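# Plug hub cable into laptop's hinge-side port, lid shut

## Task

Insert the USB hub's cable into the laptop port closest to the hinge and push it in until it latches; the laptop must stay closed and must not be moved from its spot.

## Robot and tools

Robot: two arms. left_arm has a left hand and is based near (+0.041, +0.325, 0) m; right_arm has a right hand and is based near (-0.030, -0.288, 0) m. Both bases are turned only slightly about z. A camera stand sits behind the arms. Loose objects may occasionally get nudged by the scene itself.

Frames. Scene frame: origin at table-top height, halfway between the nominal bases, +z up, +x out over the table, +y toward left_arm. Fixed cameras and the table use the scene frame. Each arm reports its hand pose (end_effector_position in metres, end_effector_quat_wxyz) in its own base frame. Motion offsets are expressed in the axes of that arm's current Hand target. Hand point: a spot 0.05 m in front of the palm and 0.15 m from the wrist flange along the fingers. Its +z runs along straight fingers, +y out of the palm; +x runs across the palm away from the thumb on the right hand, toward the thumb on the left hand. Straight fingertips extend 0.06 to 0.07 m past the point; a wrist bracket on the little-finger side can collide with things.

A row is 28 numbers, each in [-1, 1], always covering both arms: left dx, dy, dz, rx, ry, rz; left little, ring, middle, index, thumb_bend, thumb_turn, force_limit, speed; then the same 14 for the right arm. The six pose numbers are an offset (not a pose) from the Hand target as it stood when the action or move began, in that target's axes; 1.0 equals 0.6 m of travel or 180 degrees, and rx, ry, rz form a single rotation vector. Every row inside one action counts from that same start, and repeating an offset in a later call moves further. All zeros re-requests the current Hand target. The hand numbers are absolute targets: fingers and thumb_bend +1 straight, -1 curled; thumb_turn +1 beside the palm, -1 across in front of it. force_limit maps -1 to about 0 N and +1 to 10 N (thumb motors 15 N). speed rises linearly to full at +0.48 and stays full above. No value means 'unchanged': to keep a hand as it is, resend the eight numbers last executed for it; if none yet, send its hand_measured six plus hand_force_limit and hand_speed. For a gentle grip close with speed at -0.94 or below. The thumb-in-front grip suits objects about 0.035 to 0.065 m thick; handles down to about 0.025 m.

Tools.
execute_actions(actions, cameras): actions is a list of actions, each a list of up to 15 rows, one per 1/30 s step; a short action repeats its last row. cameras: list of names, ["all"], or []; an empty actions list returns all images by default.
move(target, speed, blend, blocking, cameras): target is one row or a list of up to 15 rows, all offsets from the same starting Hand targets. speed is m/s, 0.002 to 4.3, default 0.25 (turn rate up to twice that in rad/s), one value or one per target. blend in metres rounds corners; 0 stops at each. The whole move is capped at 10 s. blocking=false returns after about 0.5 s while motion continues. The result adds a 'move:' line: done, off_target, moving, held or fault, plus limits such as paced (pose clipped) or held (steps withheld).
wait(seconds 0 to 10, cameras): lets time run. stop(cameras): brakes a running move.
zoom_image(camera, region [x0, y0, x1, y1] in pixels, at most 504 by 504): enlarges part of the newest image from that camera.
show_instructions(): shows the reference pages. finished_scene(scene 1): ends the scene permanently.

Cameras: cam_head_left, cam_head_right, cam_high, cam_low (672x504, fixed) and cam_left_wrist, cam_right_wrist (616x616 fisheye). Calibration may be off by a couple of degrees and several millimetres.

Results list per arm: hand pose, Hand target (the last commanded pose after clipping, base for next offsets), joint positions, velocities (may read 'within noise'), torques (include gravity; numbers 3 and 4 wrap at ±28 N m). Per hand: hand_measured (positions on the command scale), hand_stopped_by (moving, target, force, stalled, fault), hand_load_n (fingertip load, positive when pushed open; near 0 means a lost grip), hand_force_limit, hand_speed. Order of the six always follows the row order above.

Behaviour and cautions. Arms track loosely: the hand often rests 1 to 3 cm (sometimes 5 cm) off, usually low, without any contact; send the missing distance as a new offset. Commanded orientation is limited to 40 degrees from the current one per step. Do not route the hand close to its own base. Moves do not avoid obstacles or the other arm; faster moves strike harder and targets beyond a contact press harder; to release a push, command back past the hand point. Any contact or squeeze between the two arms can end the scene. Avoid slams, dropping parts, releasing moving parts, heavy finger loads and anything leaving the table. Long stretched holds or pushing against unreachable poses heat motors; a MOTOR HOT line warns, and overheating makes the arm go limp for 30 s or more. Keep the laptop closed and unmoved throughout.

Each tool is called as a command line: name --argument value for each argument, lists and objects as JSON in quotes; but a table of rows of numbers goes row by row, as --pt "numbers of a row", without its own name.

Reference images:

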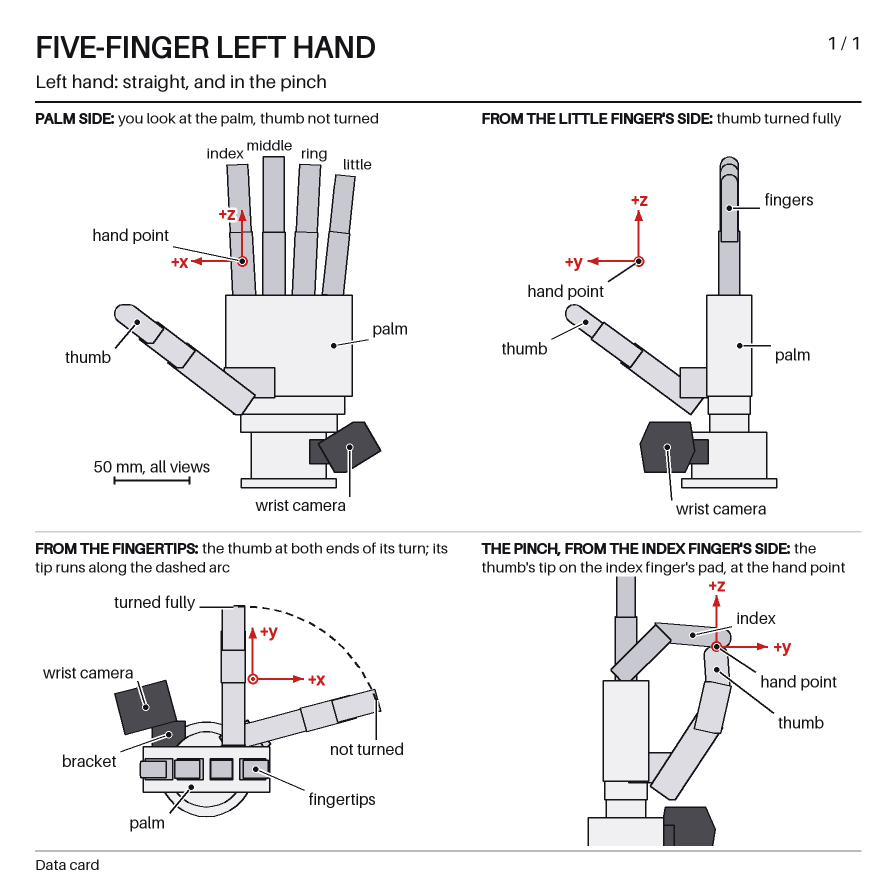

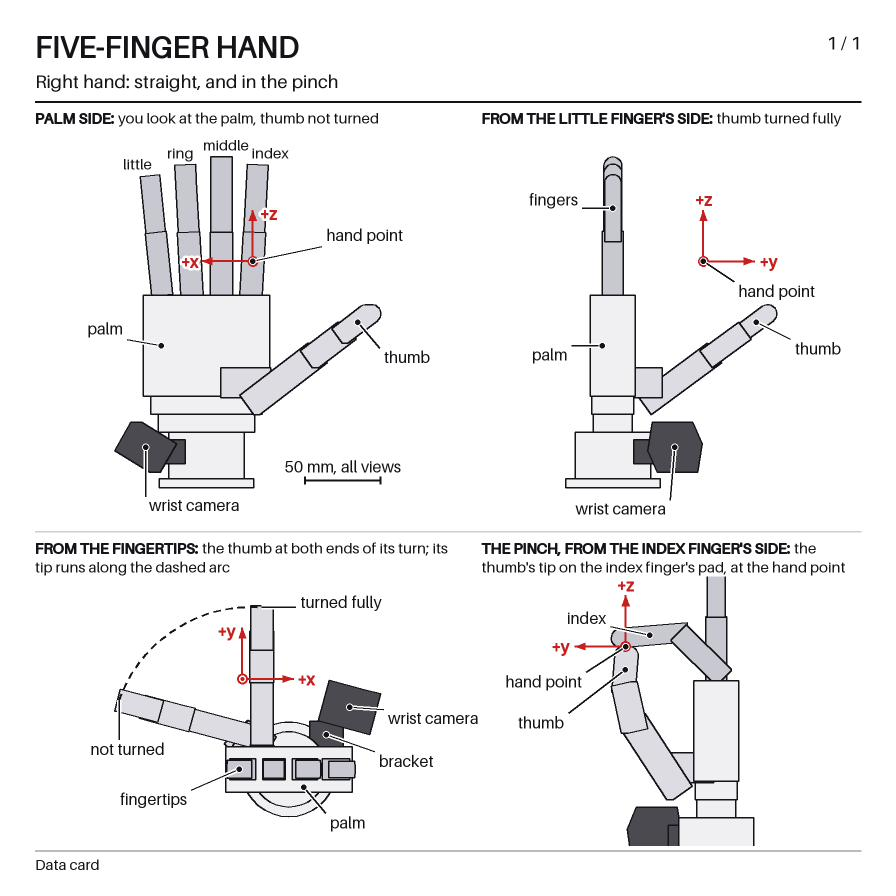

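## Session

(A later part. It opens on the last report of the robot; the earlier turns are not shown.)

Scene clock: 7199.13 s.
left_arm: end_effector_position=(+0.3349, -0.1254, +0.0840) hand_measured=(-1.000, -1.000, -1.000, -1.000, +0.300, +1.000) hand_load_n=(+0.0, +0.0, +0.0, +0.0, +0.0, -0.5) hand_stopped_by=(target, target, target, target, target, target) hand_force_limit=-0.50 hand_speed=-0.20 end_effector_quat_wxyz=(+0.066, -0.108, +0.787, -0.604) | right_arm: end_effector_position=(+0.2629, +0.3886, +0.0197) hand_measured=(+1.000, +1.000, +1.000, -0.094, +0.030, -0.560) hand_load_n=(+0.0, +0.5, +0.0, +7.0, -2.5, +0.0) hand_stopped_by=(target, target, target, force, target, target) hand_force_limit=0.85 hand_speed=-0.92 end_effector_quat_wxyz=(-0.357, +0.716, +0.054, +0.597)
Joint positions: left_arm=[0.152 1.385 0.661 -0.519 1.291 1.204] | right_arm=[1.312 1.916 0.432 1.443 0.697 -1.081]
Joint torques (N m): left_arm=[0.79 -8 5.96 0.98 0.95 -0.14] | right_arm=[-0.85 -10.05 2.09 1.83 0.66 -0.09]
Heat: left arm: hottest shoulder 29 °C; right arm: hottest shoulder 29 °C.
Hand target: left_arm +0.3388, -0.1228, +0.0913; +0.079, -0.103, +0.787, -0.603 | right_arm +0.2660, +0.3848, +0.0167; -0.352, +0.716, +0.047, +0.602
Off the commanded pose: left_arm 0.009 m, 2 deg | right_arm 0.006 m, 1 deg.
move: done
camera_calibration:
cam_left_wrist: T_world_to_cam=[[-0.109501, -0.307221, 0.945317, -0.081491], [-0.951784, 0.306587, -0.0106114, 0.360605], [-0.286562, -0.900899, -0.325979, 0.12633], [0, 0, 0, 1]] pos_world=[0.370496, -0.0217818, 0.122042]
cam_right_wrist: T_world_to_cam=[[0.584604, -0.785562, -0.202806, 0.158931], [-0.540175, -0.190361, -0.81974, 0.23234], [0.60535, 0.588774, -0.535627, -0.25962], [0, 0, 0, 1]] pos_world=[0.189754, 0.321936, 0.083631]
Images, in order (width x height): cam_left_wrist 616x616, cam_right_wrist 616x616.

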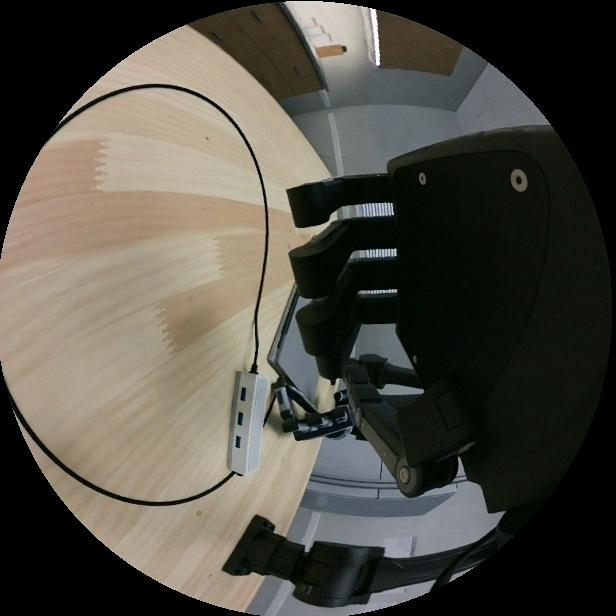

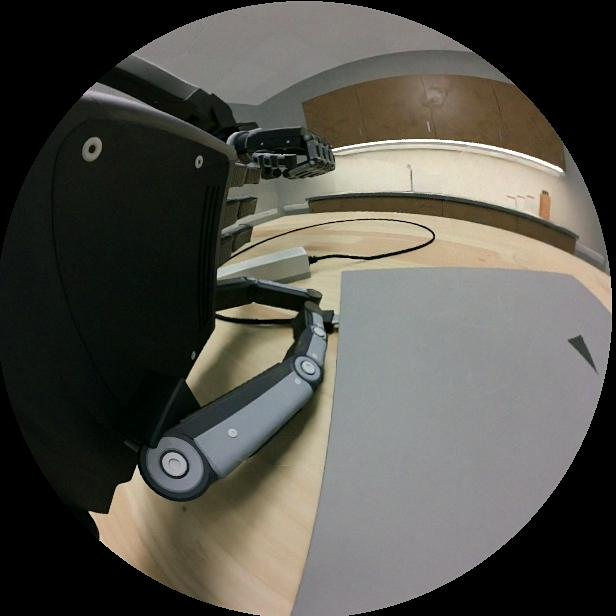

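move --target '[0,0,0,0,0,0,-1,-1,-1,-1,0.3,1,-0.5,-0.2,0.0022,0.0045,-0.0006,0,0,0,1,1,1,-0.35,0.03,-0.56,0.85,-0.92]' --speed 0.03 --cameras '["cam_left_wrist","cam_right_wrist"]'

zoom_image --camera "cam_right_wrist" --region '[324, 304, 352, 332]'

zoom_image --camera "cam_left_wrist" --region '[268, 366, 292, 390]'

Scene clock: 7207.33 s.
left_arm: end_effector_position=(+0.3349, -0.1254, +0.0840) hand_measured=(-1.000, -1.000, -1.000, -1.000, +0.300, +1.000) hand_load_n=(+0.0, +0.0, +0.0, +0.5, +0.0, +0.0) hand_stopped_by=(target, target, target, target, target, target) hand_force_limit=-0.50 hand_speed=-0.20 end_effector_quat_wxyz=(+0.066, -0.108, +0.787, -0.604) | right_arm: end_effector_position=(+0.2630, +0.3887, +0.0201) hand_measured=(+1.000, +1.000, +1.000, -0.094, +0.030, -0.560) hand_load_n=(+0.0, +0.0, +0.0, +6.5, -2.5, +0.0) hand_stopped_by=(target, target, target, force, target, target) hand_force_limit=0.85 hand_speed=-0.92 end_effector_quat_wxyz=(-0.358, +0.715, +0.053, +0.598)
Joint positions: left_arm=[0.152 1.385 0.661 -0.519 1.291 1.204] | right_arm=[1.312 1.916 0.432 1.446 0.697 -1.081]
Joint torques (N m): left_arm=[0.73 -8 5.96 0.98 0.93 -0.15] | right_arm=[-1.26 -10.11 1.61 1.87 0.46 -0.09]
Heat: left arm: hottest shoulder 29 °C; right arm: hottest shoulder 29 °C.
Hand target: left_arm +0.3388, -0.1228, +0.0913; +0.079, -0.103, +0.787, -0.603 | right_arm +0.2674, +0.3820, +0.0167; -0.352, +0.716, +0.047, +0.602
Off the commanded pose: left_arm 0.009 m, 2 deg | right_arm 0.009 m, 1 deg.
move: done
camera_calibration:
cam_left_wrist: T_world_to_cam=[[-0.109501, -0.307221, 0.945317, -0.081491], [-0.951784, 0.306587, -0.0106114, 0.360605], [-0.286562, -0.900899, -0.325979, 0.12633], [0, 0, 0, 1]] pos_world=[0.370496, -0.0217818, 0.122042]
cam_right_wrist: T_world_to_cam=[[0.584444, -0.78532, -0.204203, 0.158979], [-0.539708, -0.1883, -0.820523, 0.231869], [0.605922, 0.589759, -0.533894, -0.259972], [0, 0, 0, 1]] pos_world=[0.18975, 0.321831, 0.0839202]
Images, in order (width x height): cam_left_wrist 616x616, cam_right_wrist 616x616.

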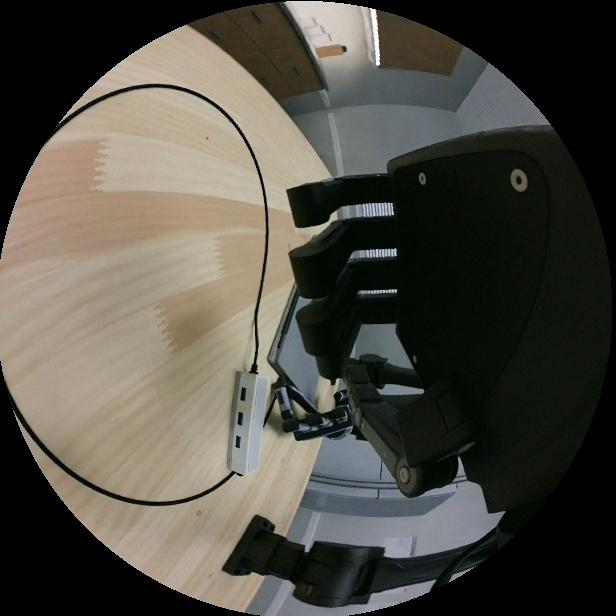

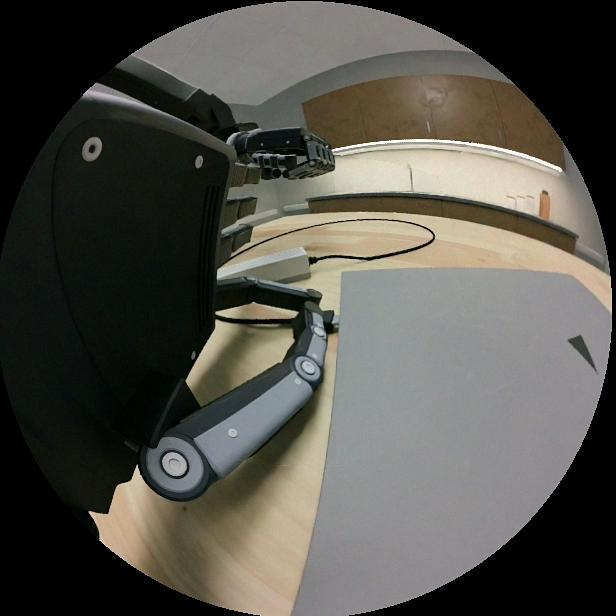

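Scaled by 18.000 from the camera's 616x616 image, which has a finer 880x880 frame.

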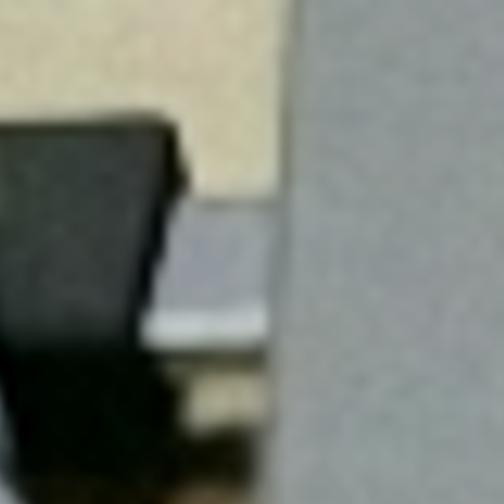

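Scaled by 21.000 from the camera's 616x616 image, which has a finer 880x880 frame.

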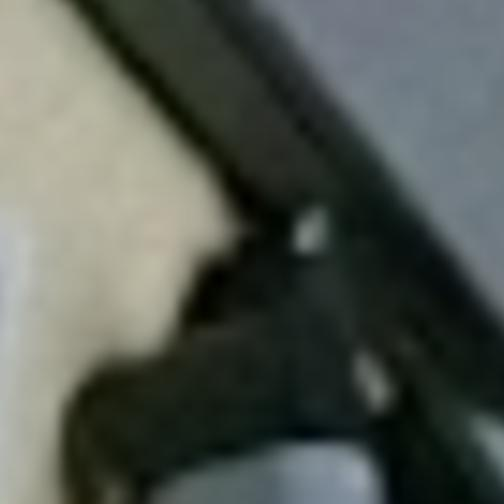

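move --target '[0,0,0,0,0,0,-1,-1,-1,-1,0.3,1,-0.5,-0.2,0.0022,0.0045,-0.0006,0,0,0,1,1,1,-0.35,0.03,-0.56,0.85,-0.92]' --speed 0.03 --cameras '["cam_left_wrist","cam_right_wrist"]'

zoom_image --camera "cam_right_wrist" --region '[324, 304, 352, 332]'

zoom_image --camera "cam_left_wrist" --region '[268, 366, 292, 390]'

Scene clock: 7212.93 s.
left_arm: end_effector_position=(+0.3349, -0.1254, +0.0840) hand_measured=(-1.000, -1.000, -1.000, -1.000, +0.300, +1.000) hand_load_n=(+0.0, +0.0, +0.0, +0.0, +0.0, -0.5) hand_stopped_by=(target, target, target, target, target, target) hand_force_limit=-0.50 hand_speed=-0.20 end_effector_quat_wxyz=(+0.066, -0.108, +0.787, -0.604) | right_arm: end_effector_position=(+0.2626, +0.3887, +0.0207) hand_measured=(+1.000, +1.000, +1.000, -0.094, +0.030, -0.560) hand_load_n=(+0.0, +0.0, +0.0, +6.5, -2.0, +0.0) hand_stopped_by=(target, target, target, force, target, target) hand_force_limit=0.85 hand_speed=-0.92 end_effector_quat_wxyz=(-0.360, +0.715, +0.054, +0.597)
Joint positions: left_arm=[0.152 1.385 0.661 -0.519 1.291 1.204] | right_arm=[1.312 1.916 0.43 1.451 0.695 -1.081]
Joint torques (N m): left_arm=[0.73 -8.12 5.94 0.95 0.94 -0.14] | right_arm=[-1.85 -10.05 1.18 2.04 0.32 -0.09]
Heat: left arm: hottest shoulder 29 °C; right arm: hottest shoulder 29 °C.
Hand target: left_arm +0.3388, -0.1228, +0.0913; +0.079, -0.103, +0.787, -0.603 | right_arm +0.2688, +0.3795, +0.0167; -0.352, +0.716, +0.047, +0.602
Off the commanded pose: left_arm 0.009 m, 2 deg | right_arm 0.012 m, 1 deg.
move: off_target (right_arm)
camera_calibration:
cam_left_wrist: T_world_to_cam=[[-0.109501, -0.307221, 0.945317, -0.081491], [-0.951784, 0.306587, -0.0106114, 0.360605], [-0.286562, -0.900899, -0.325979, 0.12633], [0, 0, 0, 1]] pos_world=[0.370496, -0.0217818, 0.122042]
cam_right_wrist: T_world_to_cam=[[0.58665, -0.783165, -0.206143, 0.157932], [-0.538692, -0.187309, -0.821417, 0.231432], [0.604693, 0.592932, -0.531769, -0.260361], [0, 0, 0, 1]] pos_world=[0.189458, 0.321412, 0.0842069]
Images, in order (width x height): cam_left_wrist 616x616, cam_right_wrist 616x616.

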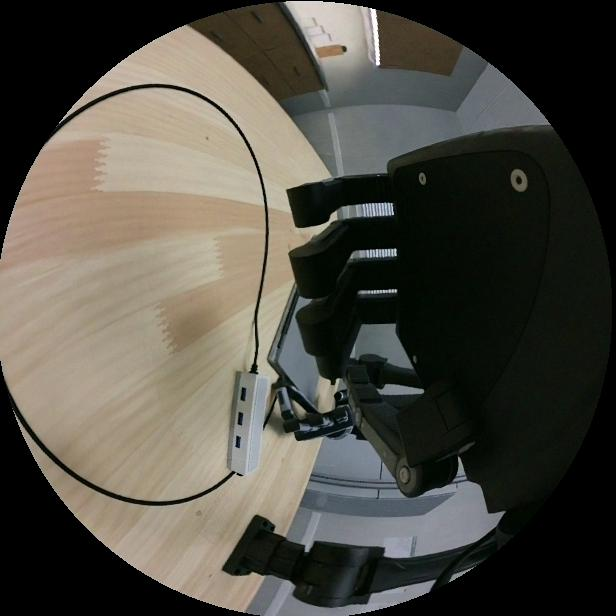

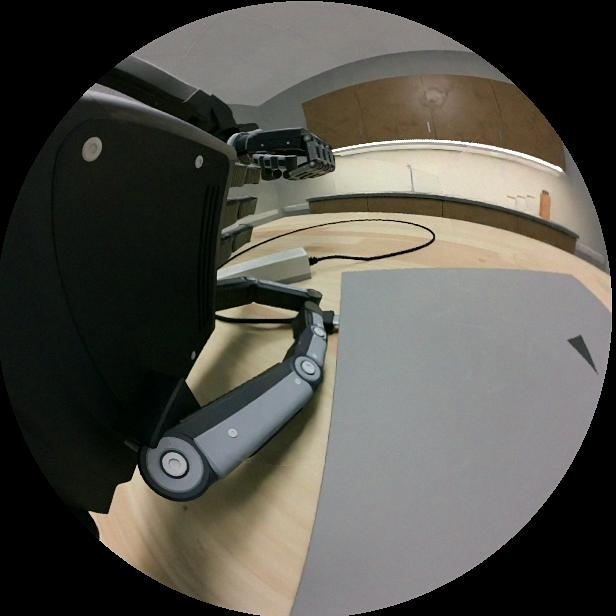

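Scaled by 18.000 from the camera's 616x616 image, which has a finer 880x880 frame.

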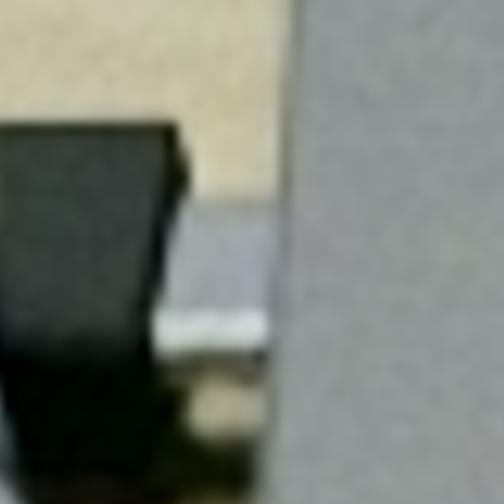

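Scaled by 21.000 from the camera's 616x616 image, which has a finer 880x880 frame.

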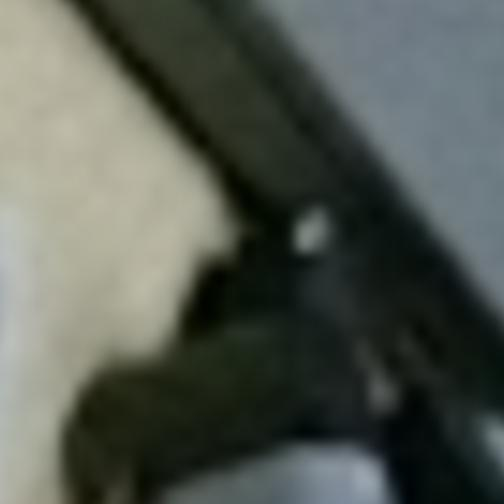

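move --target '[0,0,0,0,0,0,-1,-1,-1,-1,0.3,1,-0.5,-0.2,-0.0089,-0.0030,0.0010,0,0,0,1,1,1,-0.35,0.03,-0.56,0.85,-0.92]' --speed 0.03 --cameras '["cam_left_wrist","cam_right_wrist"]'

zoom_image --camera "cam_right_wrist" --region '[324, 304, 352, 332]'

zoom_image --camera "cam_left_wrist" --region '[268, 366, 292, 390]'

Scene clock: 7220.67 s.
left_arm: end_effector_position=(+0.3349, -0.1254, +0.0840) hand_measured=(-1.000, -1.000, -1.000, -1.000, +0.300, +1.000) hand_load_n=(+0.0, +0.5, +0.0, +0.0, +0.0, -0.5) hand_stopped_by=(target, target, target, target, target, target) hand_force_limit=-0.50 hand_speed=-0.20 end_effector_quat_wxyz=(+0.066, -0.108, +0.787, -0.604) | right_arm: end_effector_position=(+0.2626, +0.3881, +0.0189) hand_measured=(+1.000, +1.000, +1.000, -0.094, +0.030, -0.560) hand_load_n=(+0.0, +0.0, -0.5, +7.0, -2.0, -0.5) hand_stopped_by=(target, target, target, force, target, target) hand_force_limit=0.85 hand_speed=-0.92 end_effector_quat_wxyz=(-0.361, +0.714, +0.052, +0.598)
Joint positions: left_arm=[0.152 1.385 0.661 -0.519 1.291 1.204] | right_arm=[1.312 1.927 0.43 1.465 0.695 -1.081]
Joint torques (N m): left_arm=[0.62 -8.06 5.96 0.99 0.94 -0.14] | right_arm=[-1.14 -9.64 2.07 1.77 0.58 -0.09]
Heat: left arm: hottest shoulder 29 °C; right arm: hottest shoulder 29 °C.
Hand target: left_arm +0.3388, -0.1228, +0.0913; +0.079, -0.103, +0.787, -0.603 | right_arm +0.2669, +0.3828, +0.0126; -0.351, +0.716, +0.047, +0.602
Off the commanded pose: left_arm 0.009 m, 2 deg | right_arm 0.009 m, 1 deg.
move: done
camera_calibration:
cam_left_wrist: T_world_to_cam=[[-0.109501, -0.307221, 0.945317, -0.081491], [-0.951784, 0.306587, -0.0106114, 0.360605], [-0.286562, -0.900899, -0.325979, 0.12633], [0, 0, 0, 1]] pos_world=[0.370496, -0.0217818, 0.122042]
cam_right_wrist: T_world_to_cam=[[0.586233, -0.782944, -0.208157, 0.157199], [-0.538089, -0.184221, -0.82251, 0.228572], [0.605633, 0.59419, -0.52929, -0.261735], [0, 0, 0, 1]] pos_world=[0.189353, 0.320706, 0.0821914]
Images, in order (width x height): cam_left_wrist 616x616, cam_right_wrist 616x616.

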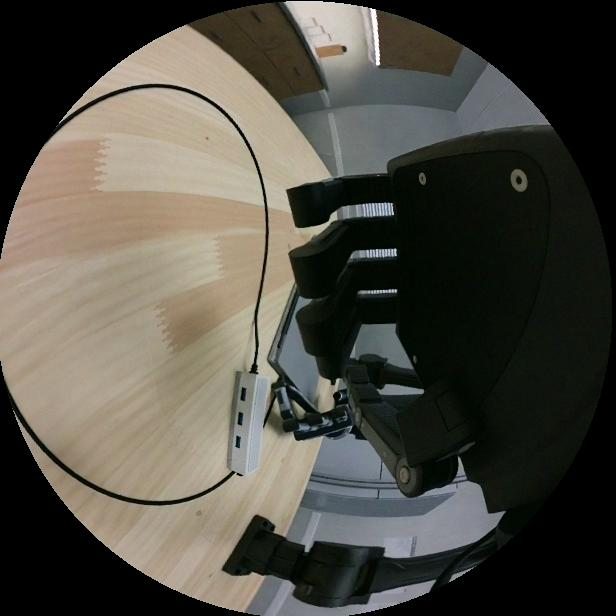

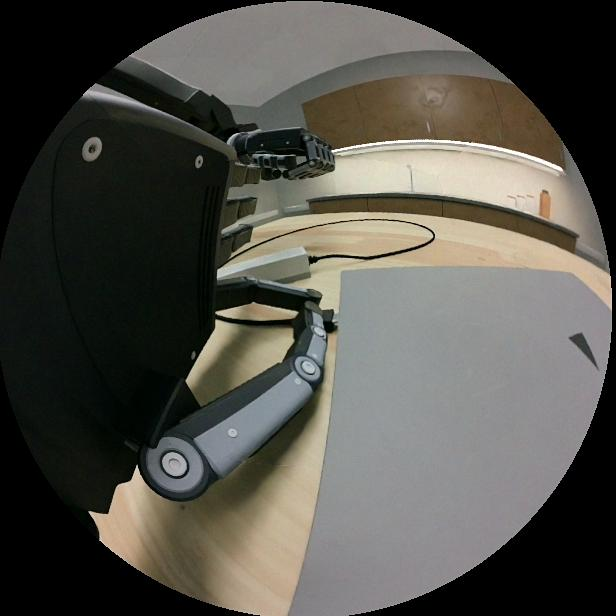

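Scaled by 18.000 from the camera's 616x616 image, which has a finer 880x880 frame.

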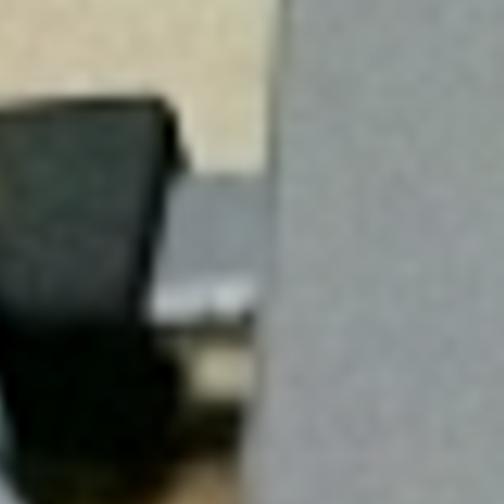

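Scaled by 21.000 from the camera's 616x616 image, which has a finer 880x880 frame.

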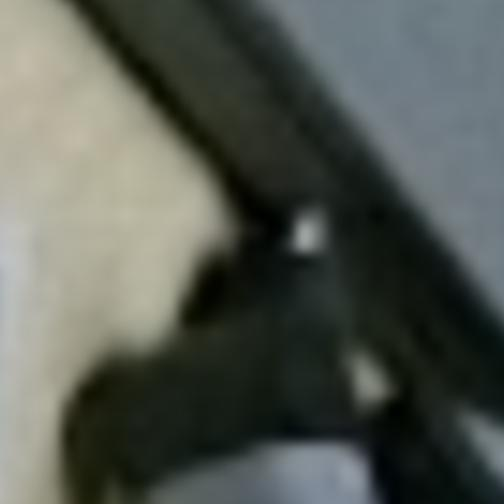

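move --target '[0,0,0,0,0,0,-1,-1,-1,-1,0.3,1,-0.5,-0.2,0.0007,0.0052,-0.0006,0,0,0,1,1,1,-0.35,0.03,-0.56,0.85,-0.92]' --speed 0.03 --cameras '["cam_left_wrist","cam_right_wrist"]'

zoom_image --camera "cam_right_wrist" --region '[324, 304, 352, 332]'

zoom_image --camera "cam_left_wrist" --region '[268, 366, 292, 390]'

Scene clock: 7225.77 s.
left_arm: end_effector_position=(+0.3349, -0.1254, +0.0840) hand_measured=(-1.000, -1.000, -1.000, -1.000, +0.300, +1.000) hand_load_n=(+0.0, +0.0, +0.0, +0.0, +0.0, -0.5) hand_stopped_by=(target, target, target, target, target, target) hand_force_limit=-0.50 hand_speed=-0.20 end_effector_quat_wxyz=(+0.066, -0.108, +0.787, -0.604) | right_arm: end_effector_position=(+0.2626, +0.3882, +0.0190) hand_measured=(+1.000, +1.000, +1.000, -0.094, +0.030, -0.560) hand_load_n=(+0.0, +0.0, +0.0, +6.5, -2.5, -0.5) hand_stopped_by=(target, target, target, force, target, target) hand_force_limit=0.85 hand_speed=-0.92 end_effector_quat_wxyz=(-0.363, +0.712, +0.051, +0.599)
Joint positions: left_arm=[0.152 1.385 0.661 -0.519 1.291 1.204] | right_arm=[1.312 1.931 0.43 1.474 0.695 -1.081]
Joint torques (N m): left_arm=[0.73 -8.06 5.94 1.01 0.94 -0.13] | right_arm=[-1.73 -9.58 1.58 1.76 0.37 -0.09]
Heat: left arm: hottest shoulder 29 °C; right arm: hottest shoulder 29 °C.
Hand target: left_arm +0.3388, -0.1228, +0.0913; +0.079, -0.103, +0.787, -0.603 | right_arm +0.2682, +0.3802, +0.0116; -0.352, +0.716, +0.047, +0.602
Off the commanded pose: left_arm 0.009 m, 2 deg | right_arm 0.012 m, 1 deg.
move: off_target (right_arm)
camera_calibration:
cam_left_wrist: T_world_to_cam=[[-0.109501, -0.307221, 0.945317, -0.081491], [-0.951784, 0.306587, -0.0106114, 0.360605], [-0.286562, -0.900899, -0.325979, 0.12633], [0, 0, 0, 1]] pos_world=[0.370496, -0.0217818, 0.122042]
cam_right_wrist: T_world_to_cam=[[0.586503, -0.781916, -0.211239, 0.156875], [-0.537053, -0.180207, -0.824075, 0.226775], [0.60629, 0.596769, -0.525623, -0.26302], [0, 0, 0, 1]] pos_world=[0.189249, 0.320492, 0.0817685]
Images, in order (width x height): cam_left_wrist 616x616, cam_right_wrist 616x616.

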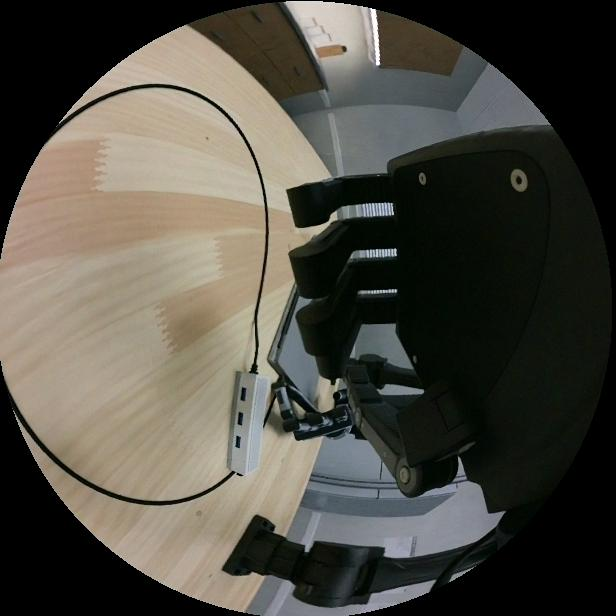

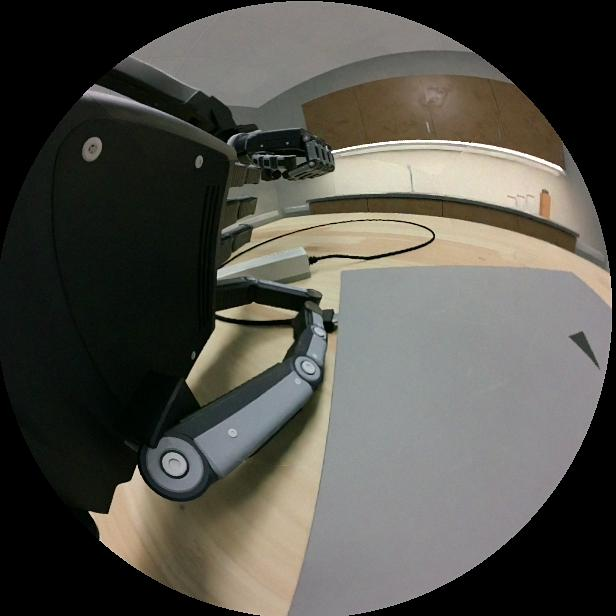

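Scaled by 18.000 from the camera's 616x616 image, which has a finer 880x880 frame.

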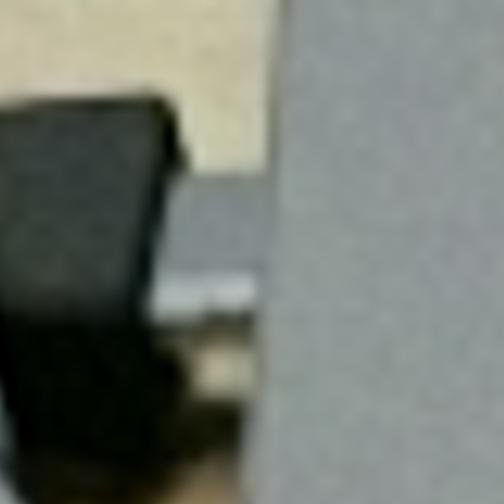

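Scaled by 21.000 from the camera's 616x616 image, which has a finer 880x880 frame.

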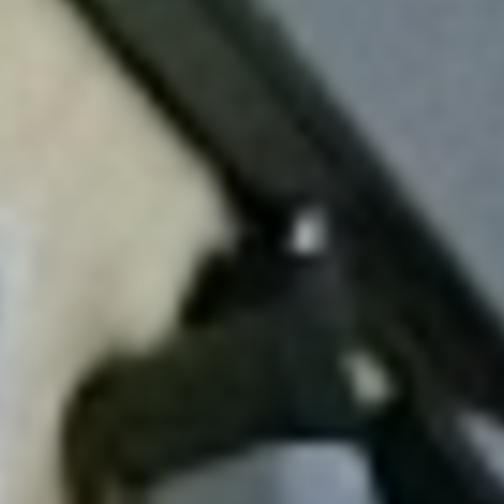

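move --target '[0,0,0,0,0,0,-1,-1,-1,-1,0.3,1,-0.5,-0.2,-0.0044,-0.0089,0.0012,0,0,0,1,1,1,-0.35,0.03,-0.56,0.85,-0.92]' --speed 0.03 --cameras '["cam_left_wrist","cam_right_wrist"]'

zoom_image --camera "cam_right_wrist" --region '[290, 280, 350, 340]'

zoom_image --camera "cam_left_wrist" --region '[260, 362, 300, 402]'

Scene clock: 7252.70 s.
left_arm: end_effector_position=(+0.3349, -0.1254, +0.0840) hand_measured=(-1.000, -1.000, -1.000, -1.000, +0.300, +1.000) hand_load_n=(+0.0, +0.0, +0.0, +0.0, +0.0, -0.5) hand_stopped_by=(target, target, target, target, target, target) hand_force_limit=-0.50 hand_speed=-0.20 end_effector_quat_wxyz=(+0.066, -0.108, +0.787, -0.604) | right_arm: end_effector_position=(+0.2629, +0.3884, +0.0190) hand_measured=(+1.000, +1.000, +1.000, -0.094, +0.030, -0.560) hand_load_n=(+0.0, +0.0, +0.0, +6.0, -2.5, -0.5) hand_stopped_by=(target, target, target, force, target, target) hand_force_limit=0.85 hand_speed=-0.92 end_effector_quat_wxyz=(-0.361, +0.712, +0.049, +0.600)
Joint positions: left_arm=[0.152 1.385 0.661 -0.519 1.291 1.204] | right_arm=[1.314 1.932 0.433 1.474 0.703 -1.081]
Joint torques (N m): left_arm=[0.67 -8.06 5.89 0.95 0.93 -0.14] | right_arm=[-0.85 -9.52 2.32 1.35 0.54 -0.1]
Heat: left arm: hottest shoulder 29 °C; right arm: hottest shoulder 29 °C.
Hand target: left_arm +0.3388, -0.1228, +0.0913; +0.079, -0.103, +0.787, -0.603 | right_arm +0.2656, +0.3856, +0.0117; -0.352, +0.716, +0.047, +0.602
Off the commanded pose: left_arm 0.009 m, 2 deg | right_arm 0.008 m, 1 deg.
move: done
camera_calibration:
cam_left_wrist: T_world_to_cam=[[-0.109501, -0.307221, 0.945317, -0.081491], [-0.951784, 0.306587, -0.0106114, 0.360605], [-0.286562, -0.900899, -0.325979, 0.12633], [0, 0, 0, 1]] pos_world=[0.370496, -0.0217818, 0.122042]
cam_right_wrist: T_world_to_cam=[[0.581853, -0.785188, -0.211961, 0.159341], [-0.537599, -0.175759, -0.824679, 0.22552], [0.610274, 0.593792, -0.524382, -0.263158], [0, 0, 0, 1]] pos_world=[0.189125, 0.321011, 0.0817607]
Images, in order (width x height): cam_left_wrist 616x616, cam_right_wrist 616x616.

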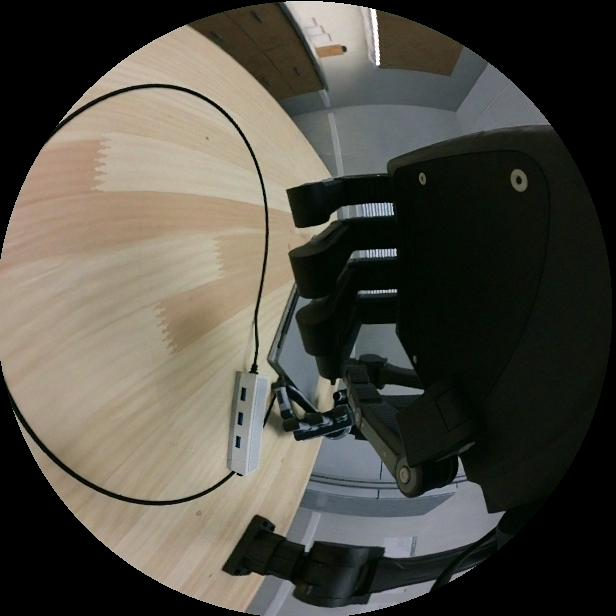

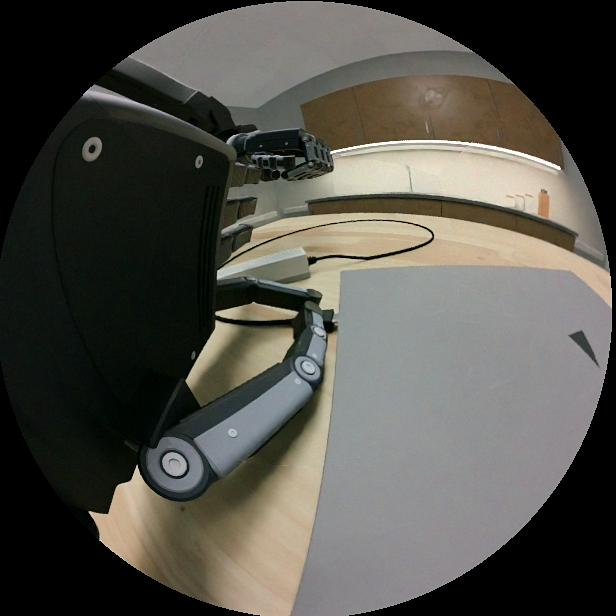

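Scaled by 8.400 from the camera's 616x616 image, which has a finer 880x880 frame.

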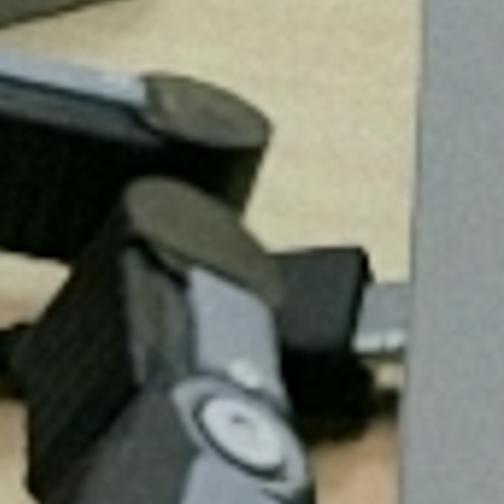

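Scaled by 12.600 from the camera's 616x616 image, which has a finer 880x880 frame.

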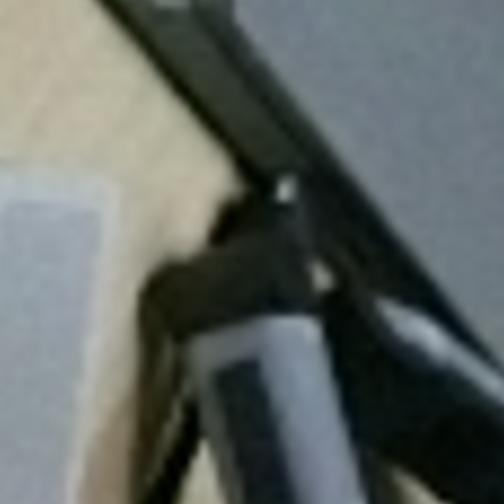

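move --target '[0,0,0,0,0,0,-1,-1,-1,-1,0.3,1,-0.5,-0.2,0,0,0,0,0,0,1,1,1,0.1,0.03,-0.56,0.85,-0.85]' --speed 0.03 --cameras '["cam_left_wrist","cam_right_wrist"]'

zoom_image --camera "cam_right_wrist" --region '[290, 280, 350, 340]'

zoom_image --camera "cam_left_wrist" --region '[260, 362, 300, 402]'

Scene clock: 7260.23 s.
left_arm: end_effector_position=(+0.3349, -0.1254, +0.0840) hand_measured=(-1.000, -1.000, -1.000, -1.000, +0.300, +1.000) hand_load_n=(+0.0, +0.0, +0.0, +0.0, +0.0, -0.5) hand_stopped_by=(target, target, target, target, target, target) hand_force_limit=-0.50 hand_speed=-0.20 end_effector_quat_wxyz=(+0.066, -0.108, +0.787, -0.604) | right_arm: end_effector_position=(+0.2627, +0.3879, +0.0187) hand_measured=(+1.000, +1.000, +1.000, +0.100, +0.030, -0.560) hand_load_n=(+0.0, +0.0, +0.0, +0.0, -3.0, +0.0) hand_stopped_by=(target, target, target, target, target, target) hand_force_limit=0.85 hand_speed=-0.85 end_effector_quat_wxyz=(-0.360, +0.712, +0.048, +0.600)
Joint positions: left_arm=[0.152 1.385 0.661 -0.519 1.291 1.204] | right_arm=[1.315 1.933 0.433 1.474 0.707 -1.081]
Joint torques (N m): left_arm=[0.79 -8.06 5.96 0.95 0.93 -0.14] | right_arm=[-0.85 -9.64 2.36 1.33 0.4 -0.09]
Heat: left arm: hottest shoulder 29 °C; right arm: hottest shoulder 29 °C.
Hand target: left_arm +0.3388, -0.1228, +0.0913; +0.079, -0.103, +0.787, -0.603 | right_arm +0.2656, +0.3855, +0.0116; -0.351, +0.716, +0.047, +0.602
Off the commanded pose: left_arm 0.009 m, 2 deg | right_arm 0.008 m, 1 deg.
move: done
camera_calibration:
cam_left_wrist: T_world_to_cam=[[-0.109501, -0.307221, 0.945317, -0.081491], [-0.951784, 0.306587, -0.0106114, 0.360605], [-0.286562, -0.900899, -0.325979, 0.12633], [0, 0, 0, 1]] pos_world=[0.370496, -0.0217818, 0.122042]
cam_right_wrist: T_world_to_cam=[[0.579689, -0.786932, -0.211422, 0.160236], [-0.538224, -0.174981, -0.824437, 0.224925], [0.611781, 0.591709, -0.524981, -0.262581], [0, 0, 0, 1]] pos_world=[0.188815, 0.320824, 0.0814645]
Images, in order (width x height): cam_left_wrist 616x616, cam_right_wrist 616x616.

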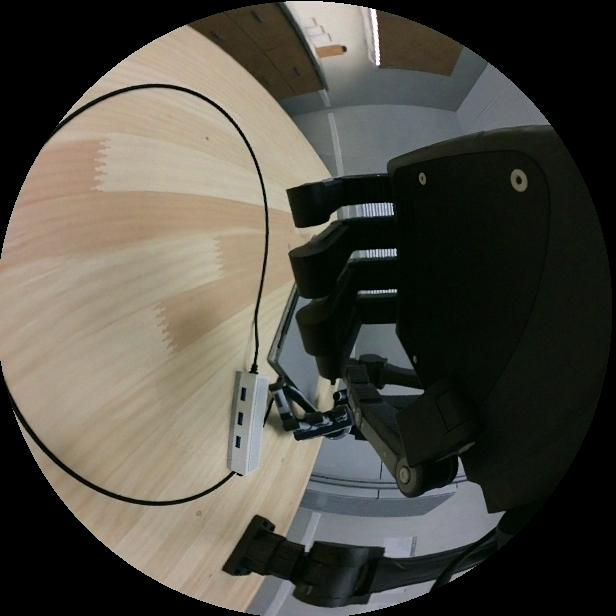

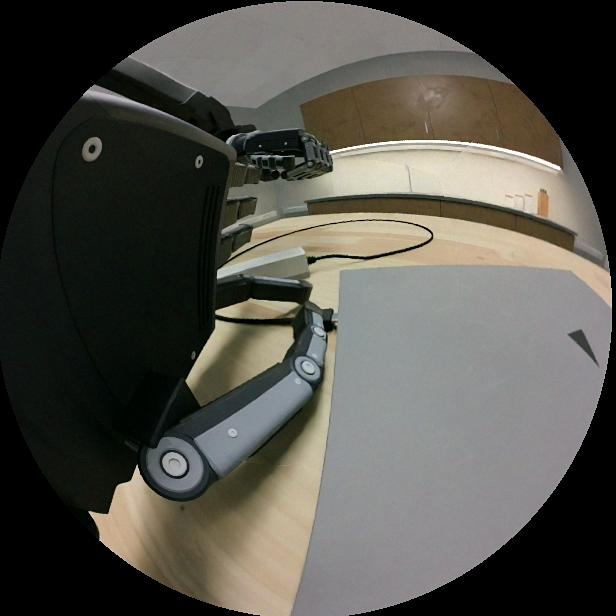

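Scaled by 8.400 from the camera's 616x616 image, which has a finer 880x880 frame.

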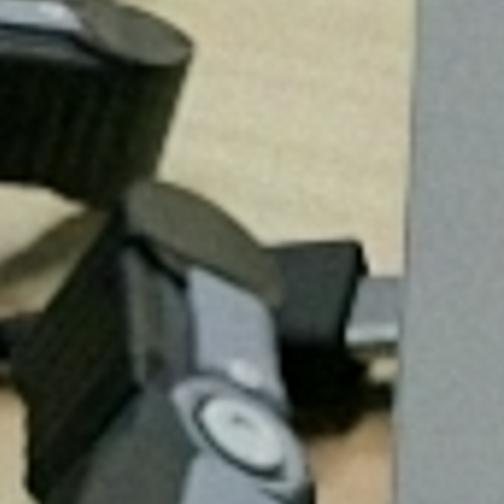

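Scaled by 12.600 from the camera's 616x616 image, which has a finer 880x880 frame.

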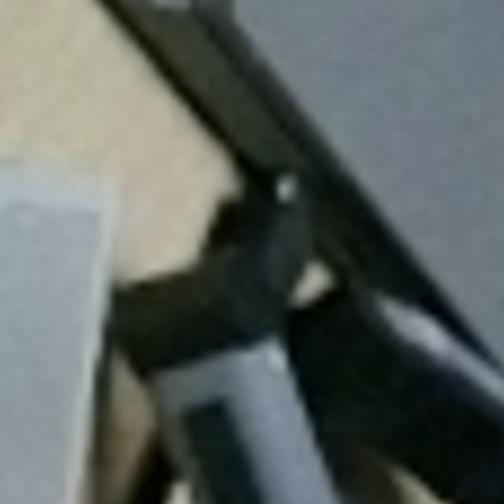

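move --target '[0,0,0,0,0,0,-1,-1,-1,-1,0.3,1,-0.5,-0.2,-0.0007,-0.0008,-0.0083,0,0,0,1,1,1,0.1,0.03,-0.56,0.85,-0.85]' --speed 0.03 --cameras '["cam_left_wrist","cam_right_wrist"]'

zoom_image --camera "cam_right_wrist" --region '[290, 280, 350, 340]'

zoom_image --camera "cam_left_wrist" --region '[260, 362, 300, 402]'

Scene clock: 7266.30 s.
left_arm: end_effector_position=(+0.3349, -0.1254, +0.0840) hand_measured=(-1.000, -1.000, -1.000, -1.000, +0.300, +1.000) hand_load_n=(+0.0, +0.0, +0.0, +0.0, +0.0, -0.5) hand_stopped_by=(target, target, target, target, target, target) hand_force_limit=-0.50 hand_speed=-0.20 end_effector_quat_wxyz=(+0.066, -0.108, +0.787, -0.604) | right_arm: end_effector_position=(+0.2616, +0.3871, +0.0188) hand_measured=(+1.000, +1.000, +1.000, +0.100, +0.030, -0.560) hand_load_n=(+0.0, +0.0, +0.0, +0.0, -2.5, +0.0) hand_stopped_by=(target, target, target, target, target, target) hand_force_limit=0.85 hand_speed=-0.85 end_effector_quat_wxyz=(-0.358, +0.713, +0.046, +0.602)
Joint positions: left_arm=[0.152 1.385 0.661 -0.519 1.291 1.204] | right_arm=[1.32 1.933 0.433 1.474 0.719 -1.081]
Joint torques (N m): left_arm=[0.73 -8.06 5.93 0.98 0.94 -0.14] | right_arm=[-0.15 -9.64 1.58 1.61 0.35 -0.09]
Heat: left arm: hottest shoulder 29 °C; right arm: hottest elbow 29 °C.
Hand target: left_arm +0.3388, -0.1228, +0.0913; +0.079, -0.103, +0.787, -0.603 | right_arm +0.2610, +0.3833, +0.0116; -0.352, +0.716, +0.047, +0.602
Off the commanded pose: left_arm 0.009 m, 2 deg | right_arm 0.008 m, 1 deg.
move: done
camera_calibration:
cam_left_wrist: T_world_to_cam=[[-0.109501, -0.307221, 0.945317, -0.081491], [-0.951784, 0.306587, -0.0106114, 0.360605], [-0.286562, -0.900899, -0.325979, 0.12633], [0, 0, 0, 1]] pos_world=[0.370496, -0.0217818, 0.122042]
cam_right_wrist: T_world_to_cam=[[0.574371, -0.790871, -0.211237, 0.163148], [-0.539166, -0.171327, -0.824589, 0.223084], [0.615953, 0.587512, -0.524816, -0.260763], [0, 0, 0, 1]] pos_world=[0.187189, 0.320451, 0.0815634]
Images, in order (width x height): cam_left_wrist 616x616, cam_right_wrist 616x616.

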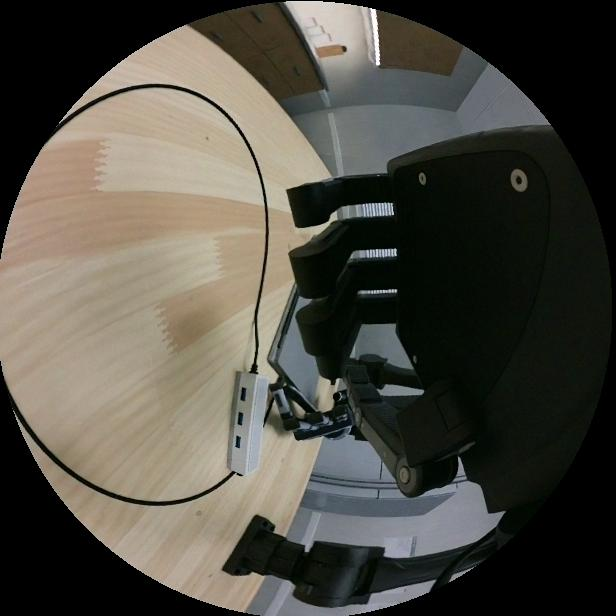

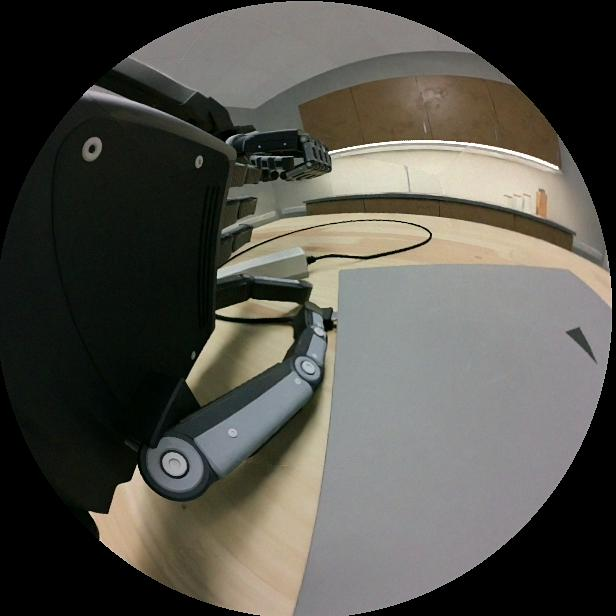

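Scaled by 8.400 from the camera's 616x616 image, which has a finer 880x880 frame.

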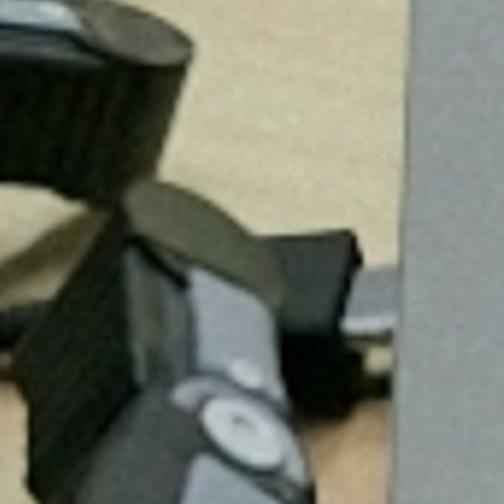

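Scaled by 12.600 from the camera's 616x616 image, which has a finer 880x880 frame.

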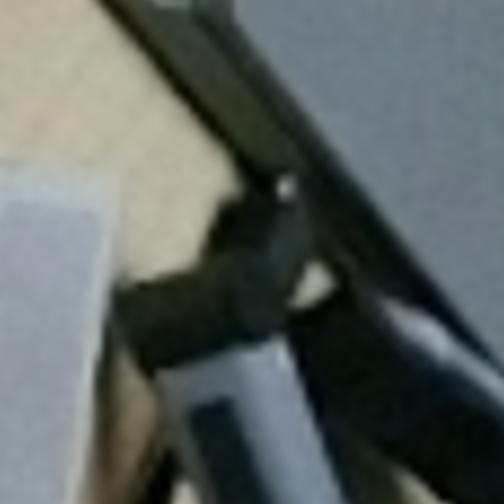

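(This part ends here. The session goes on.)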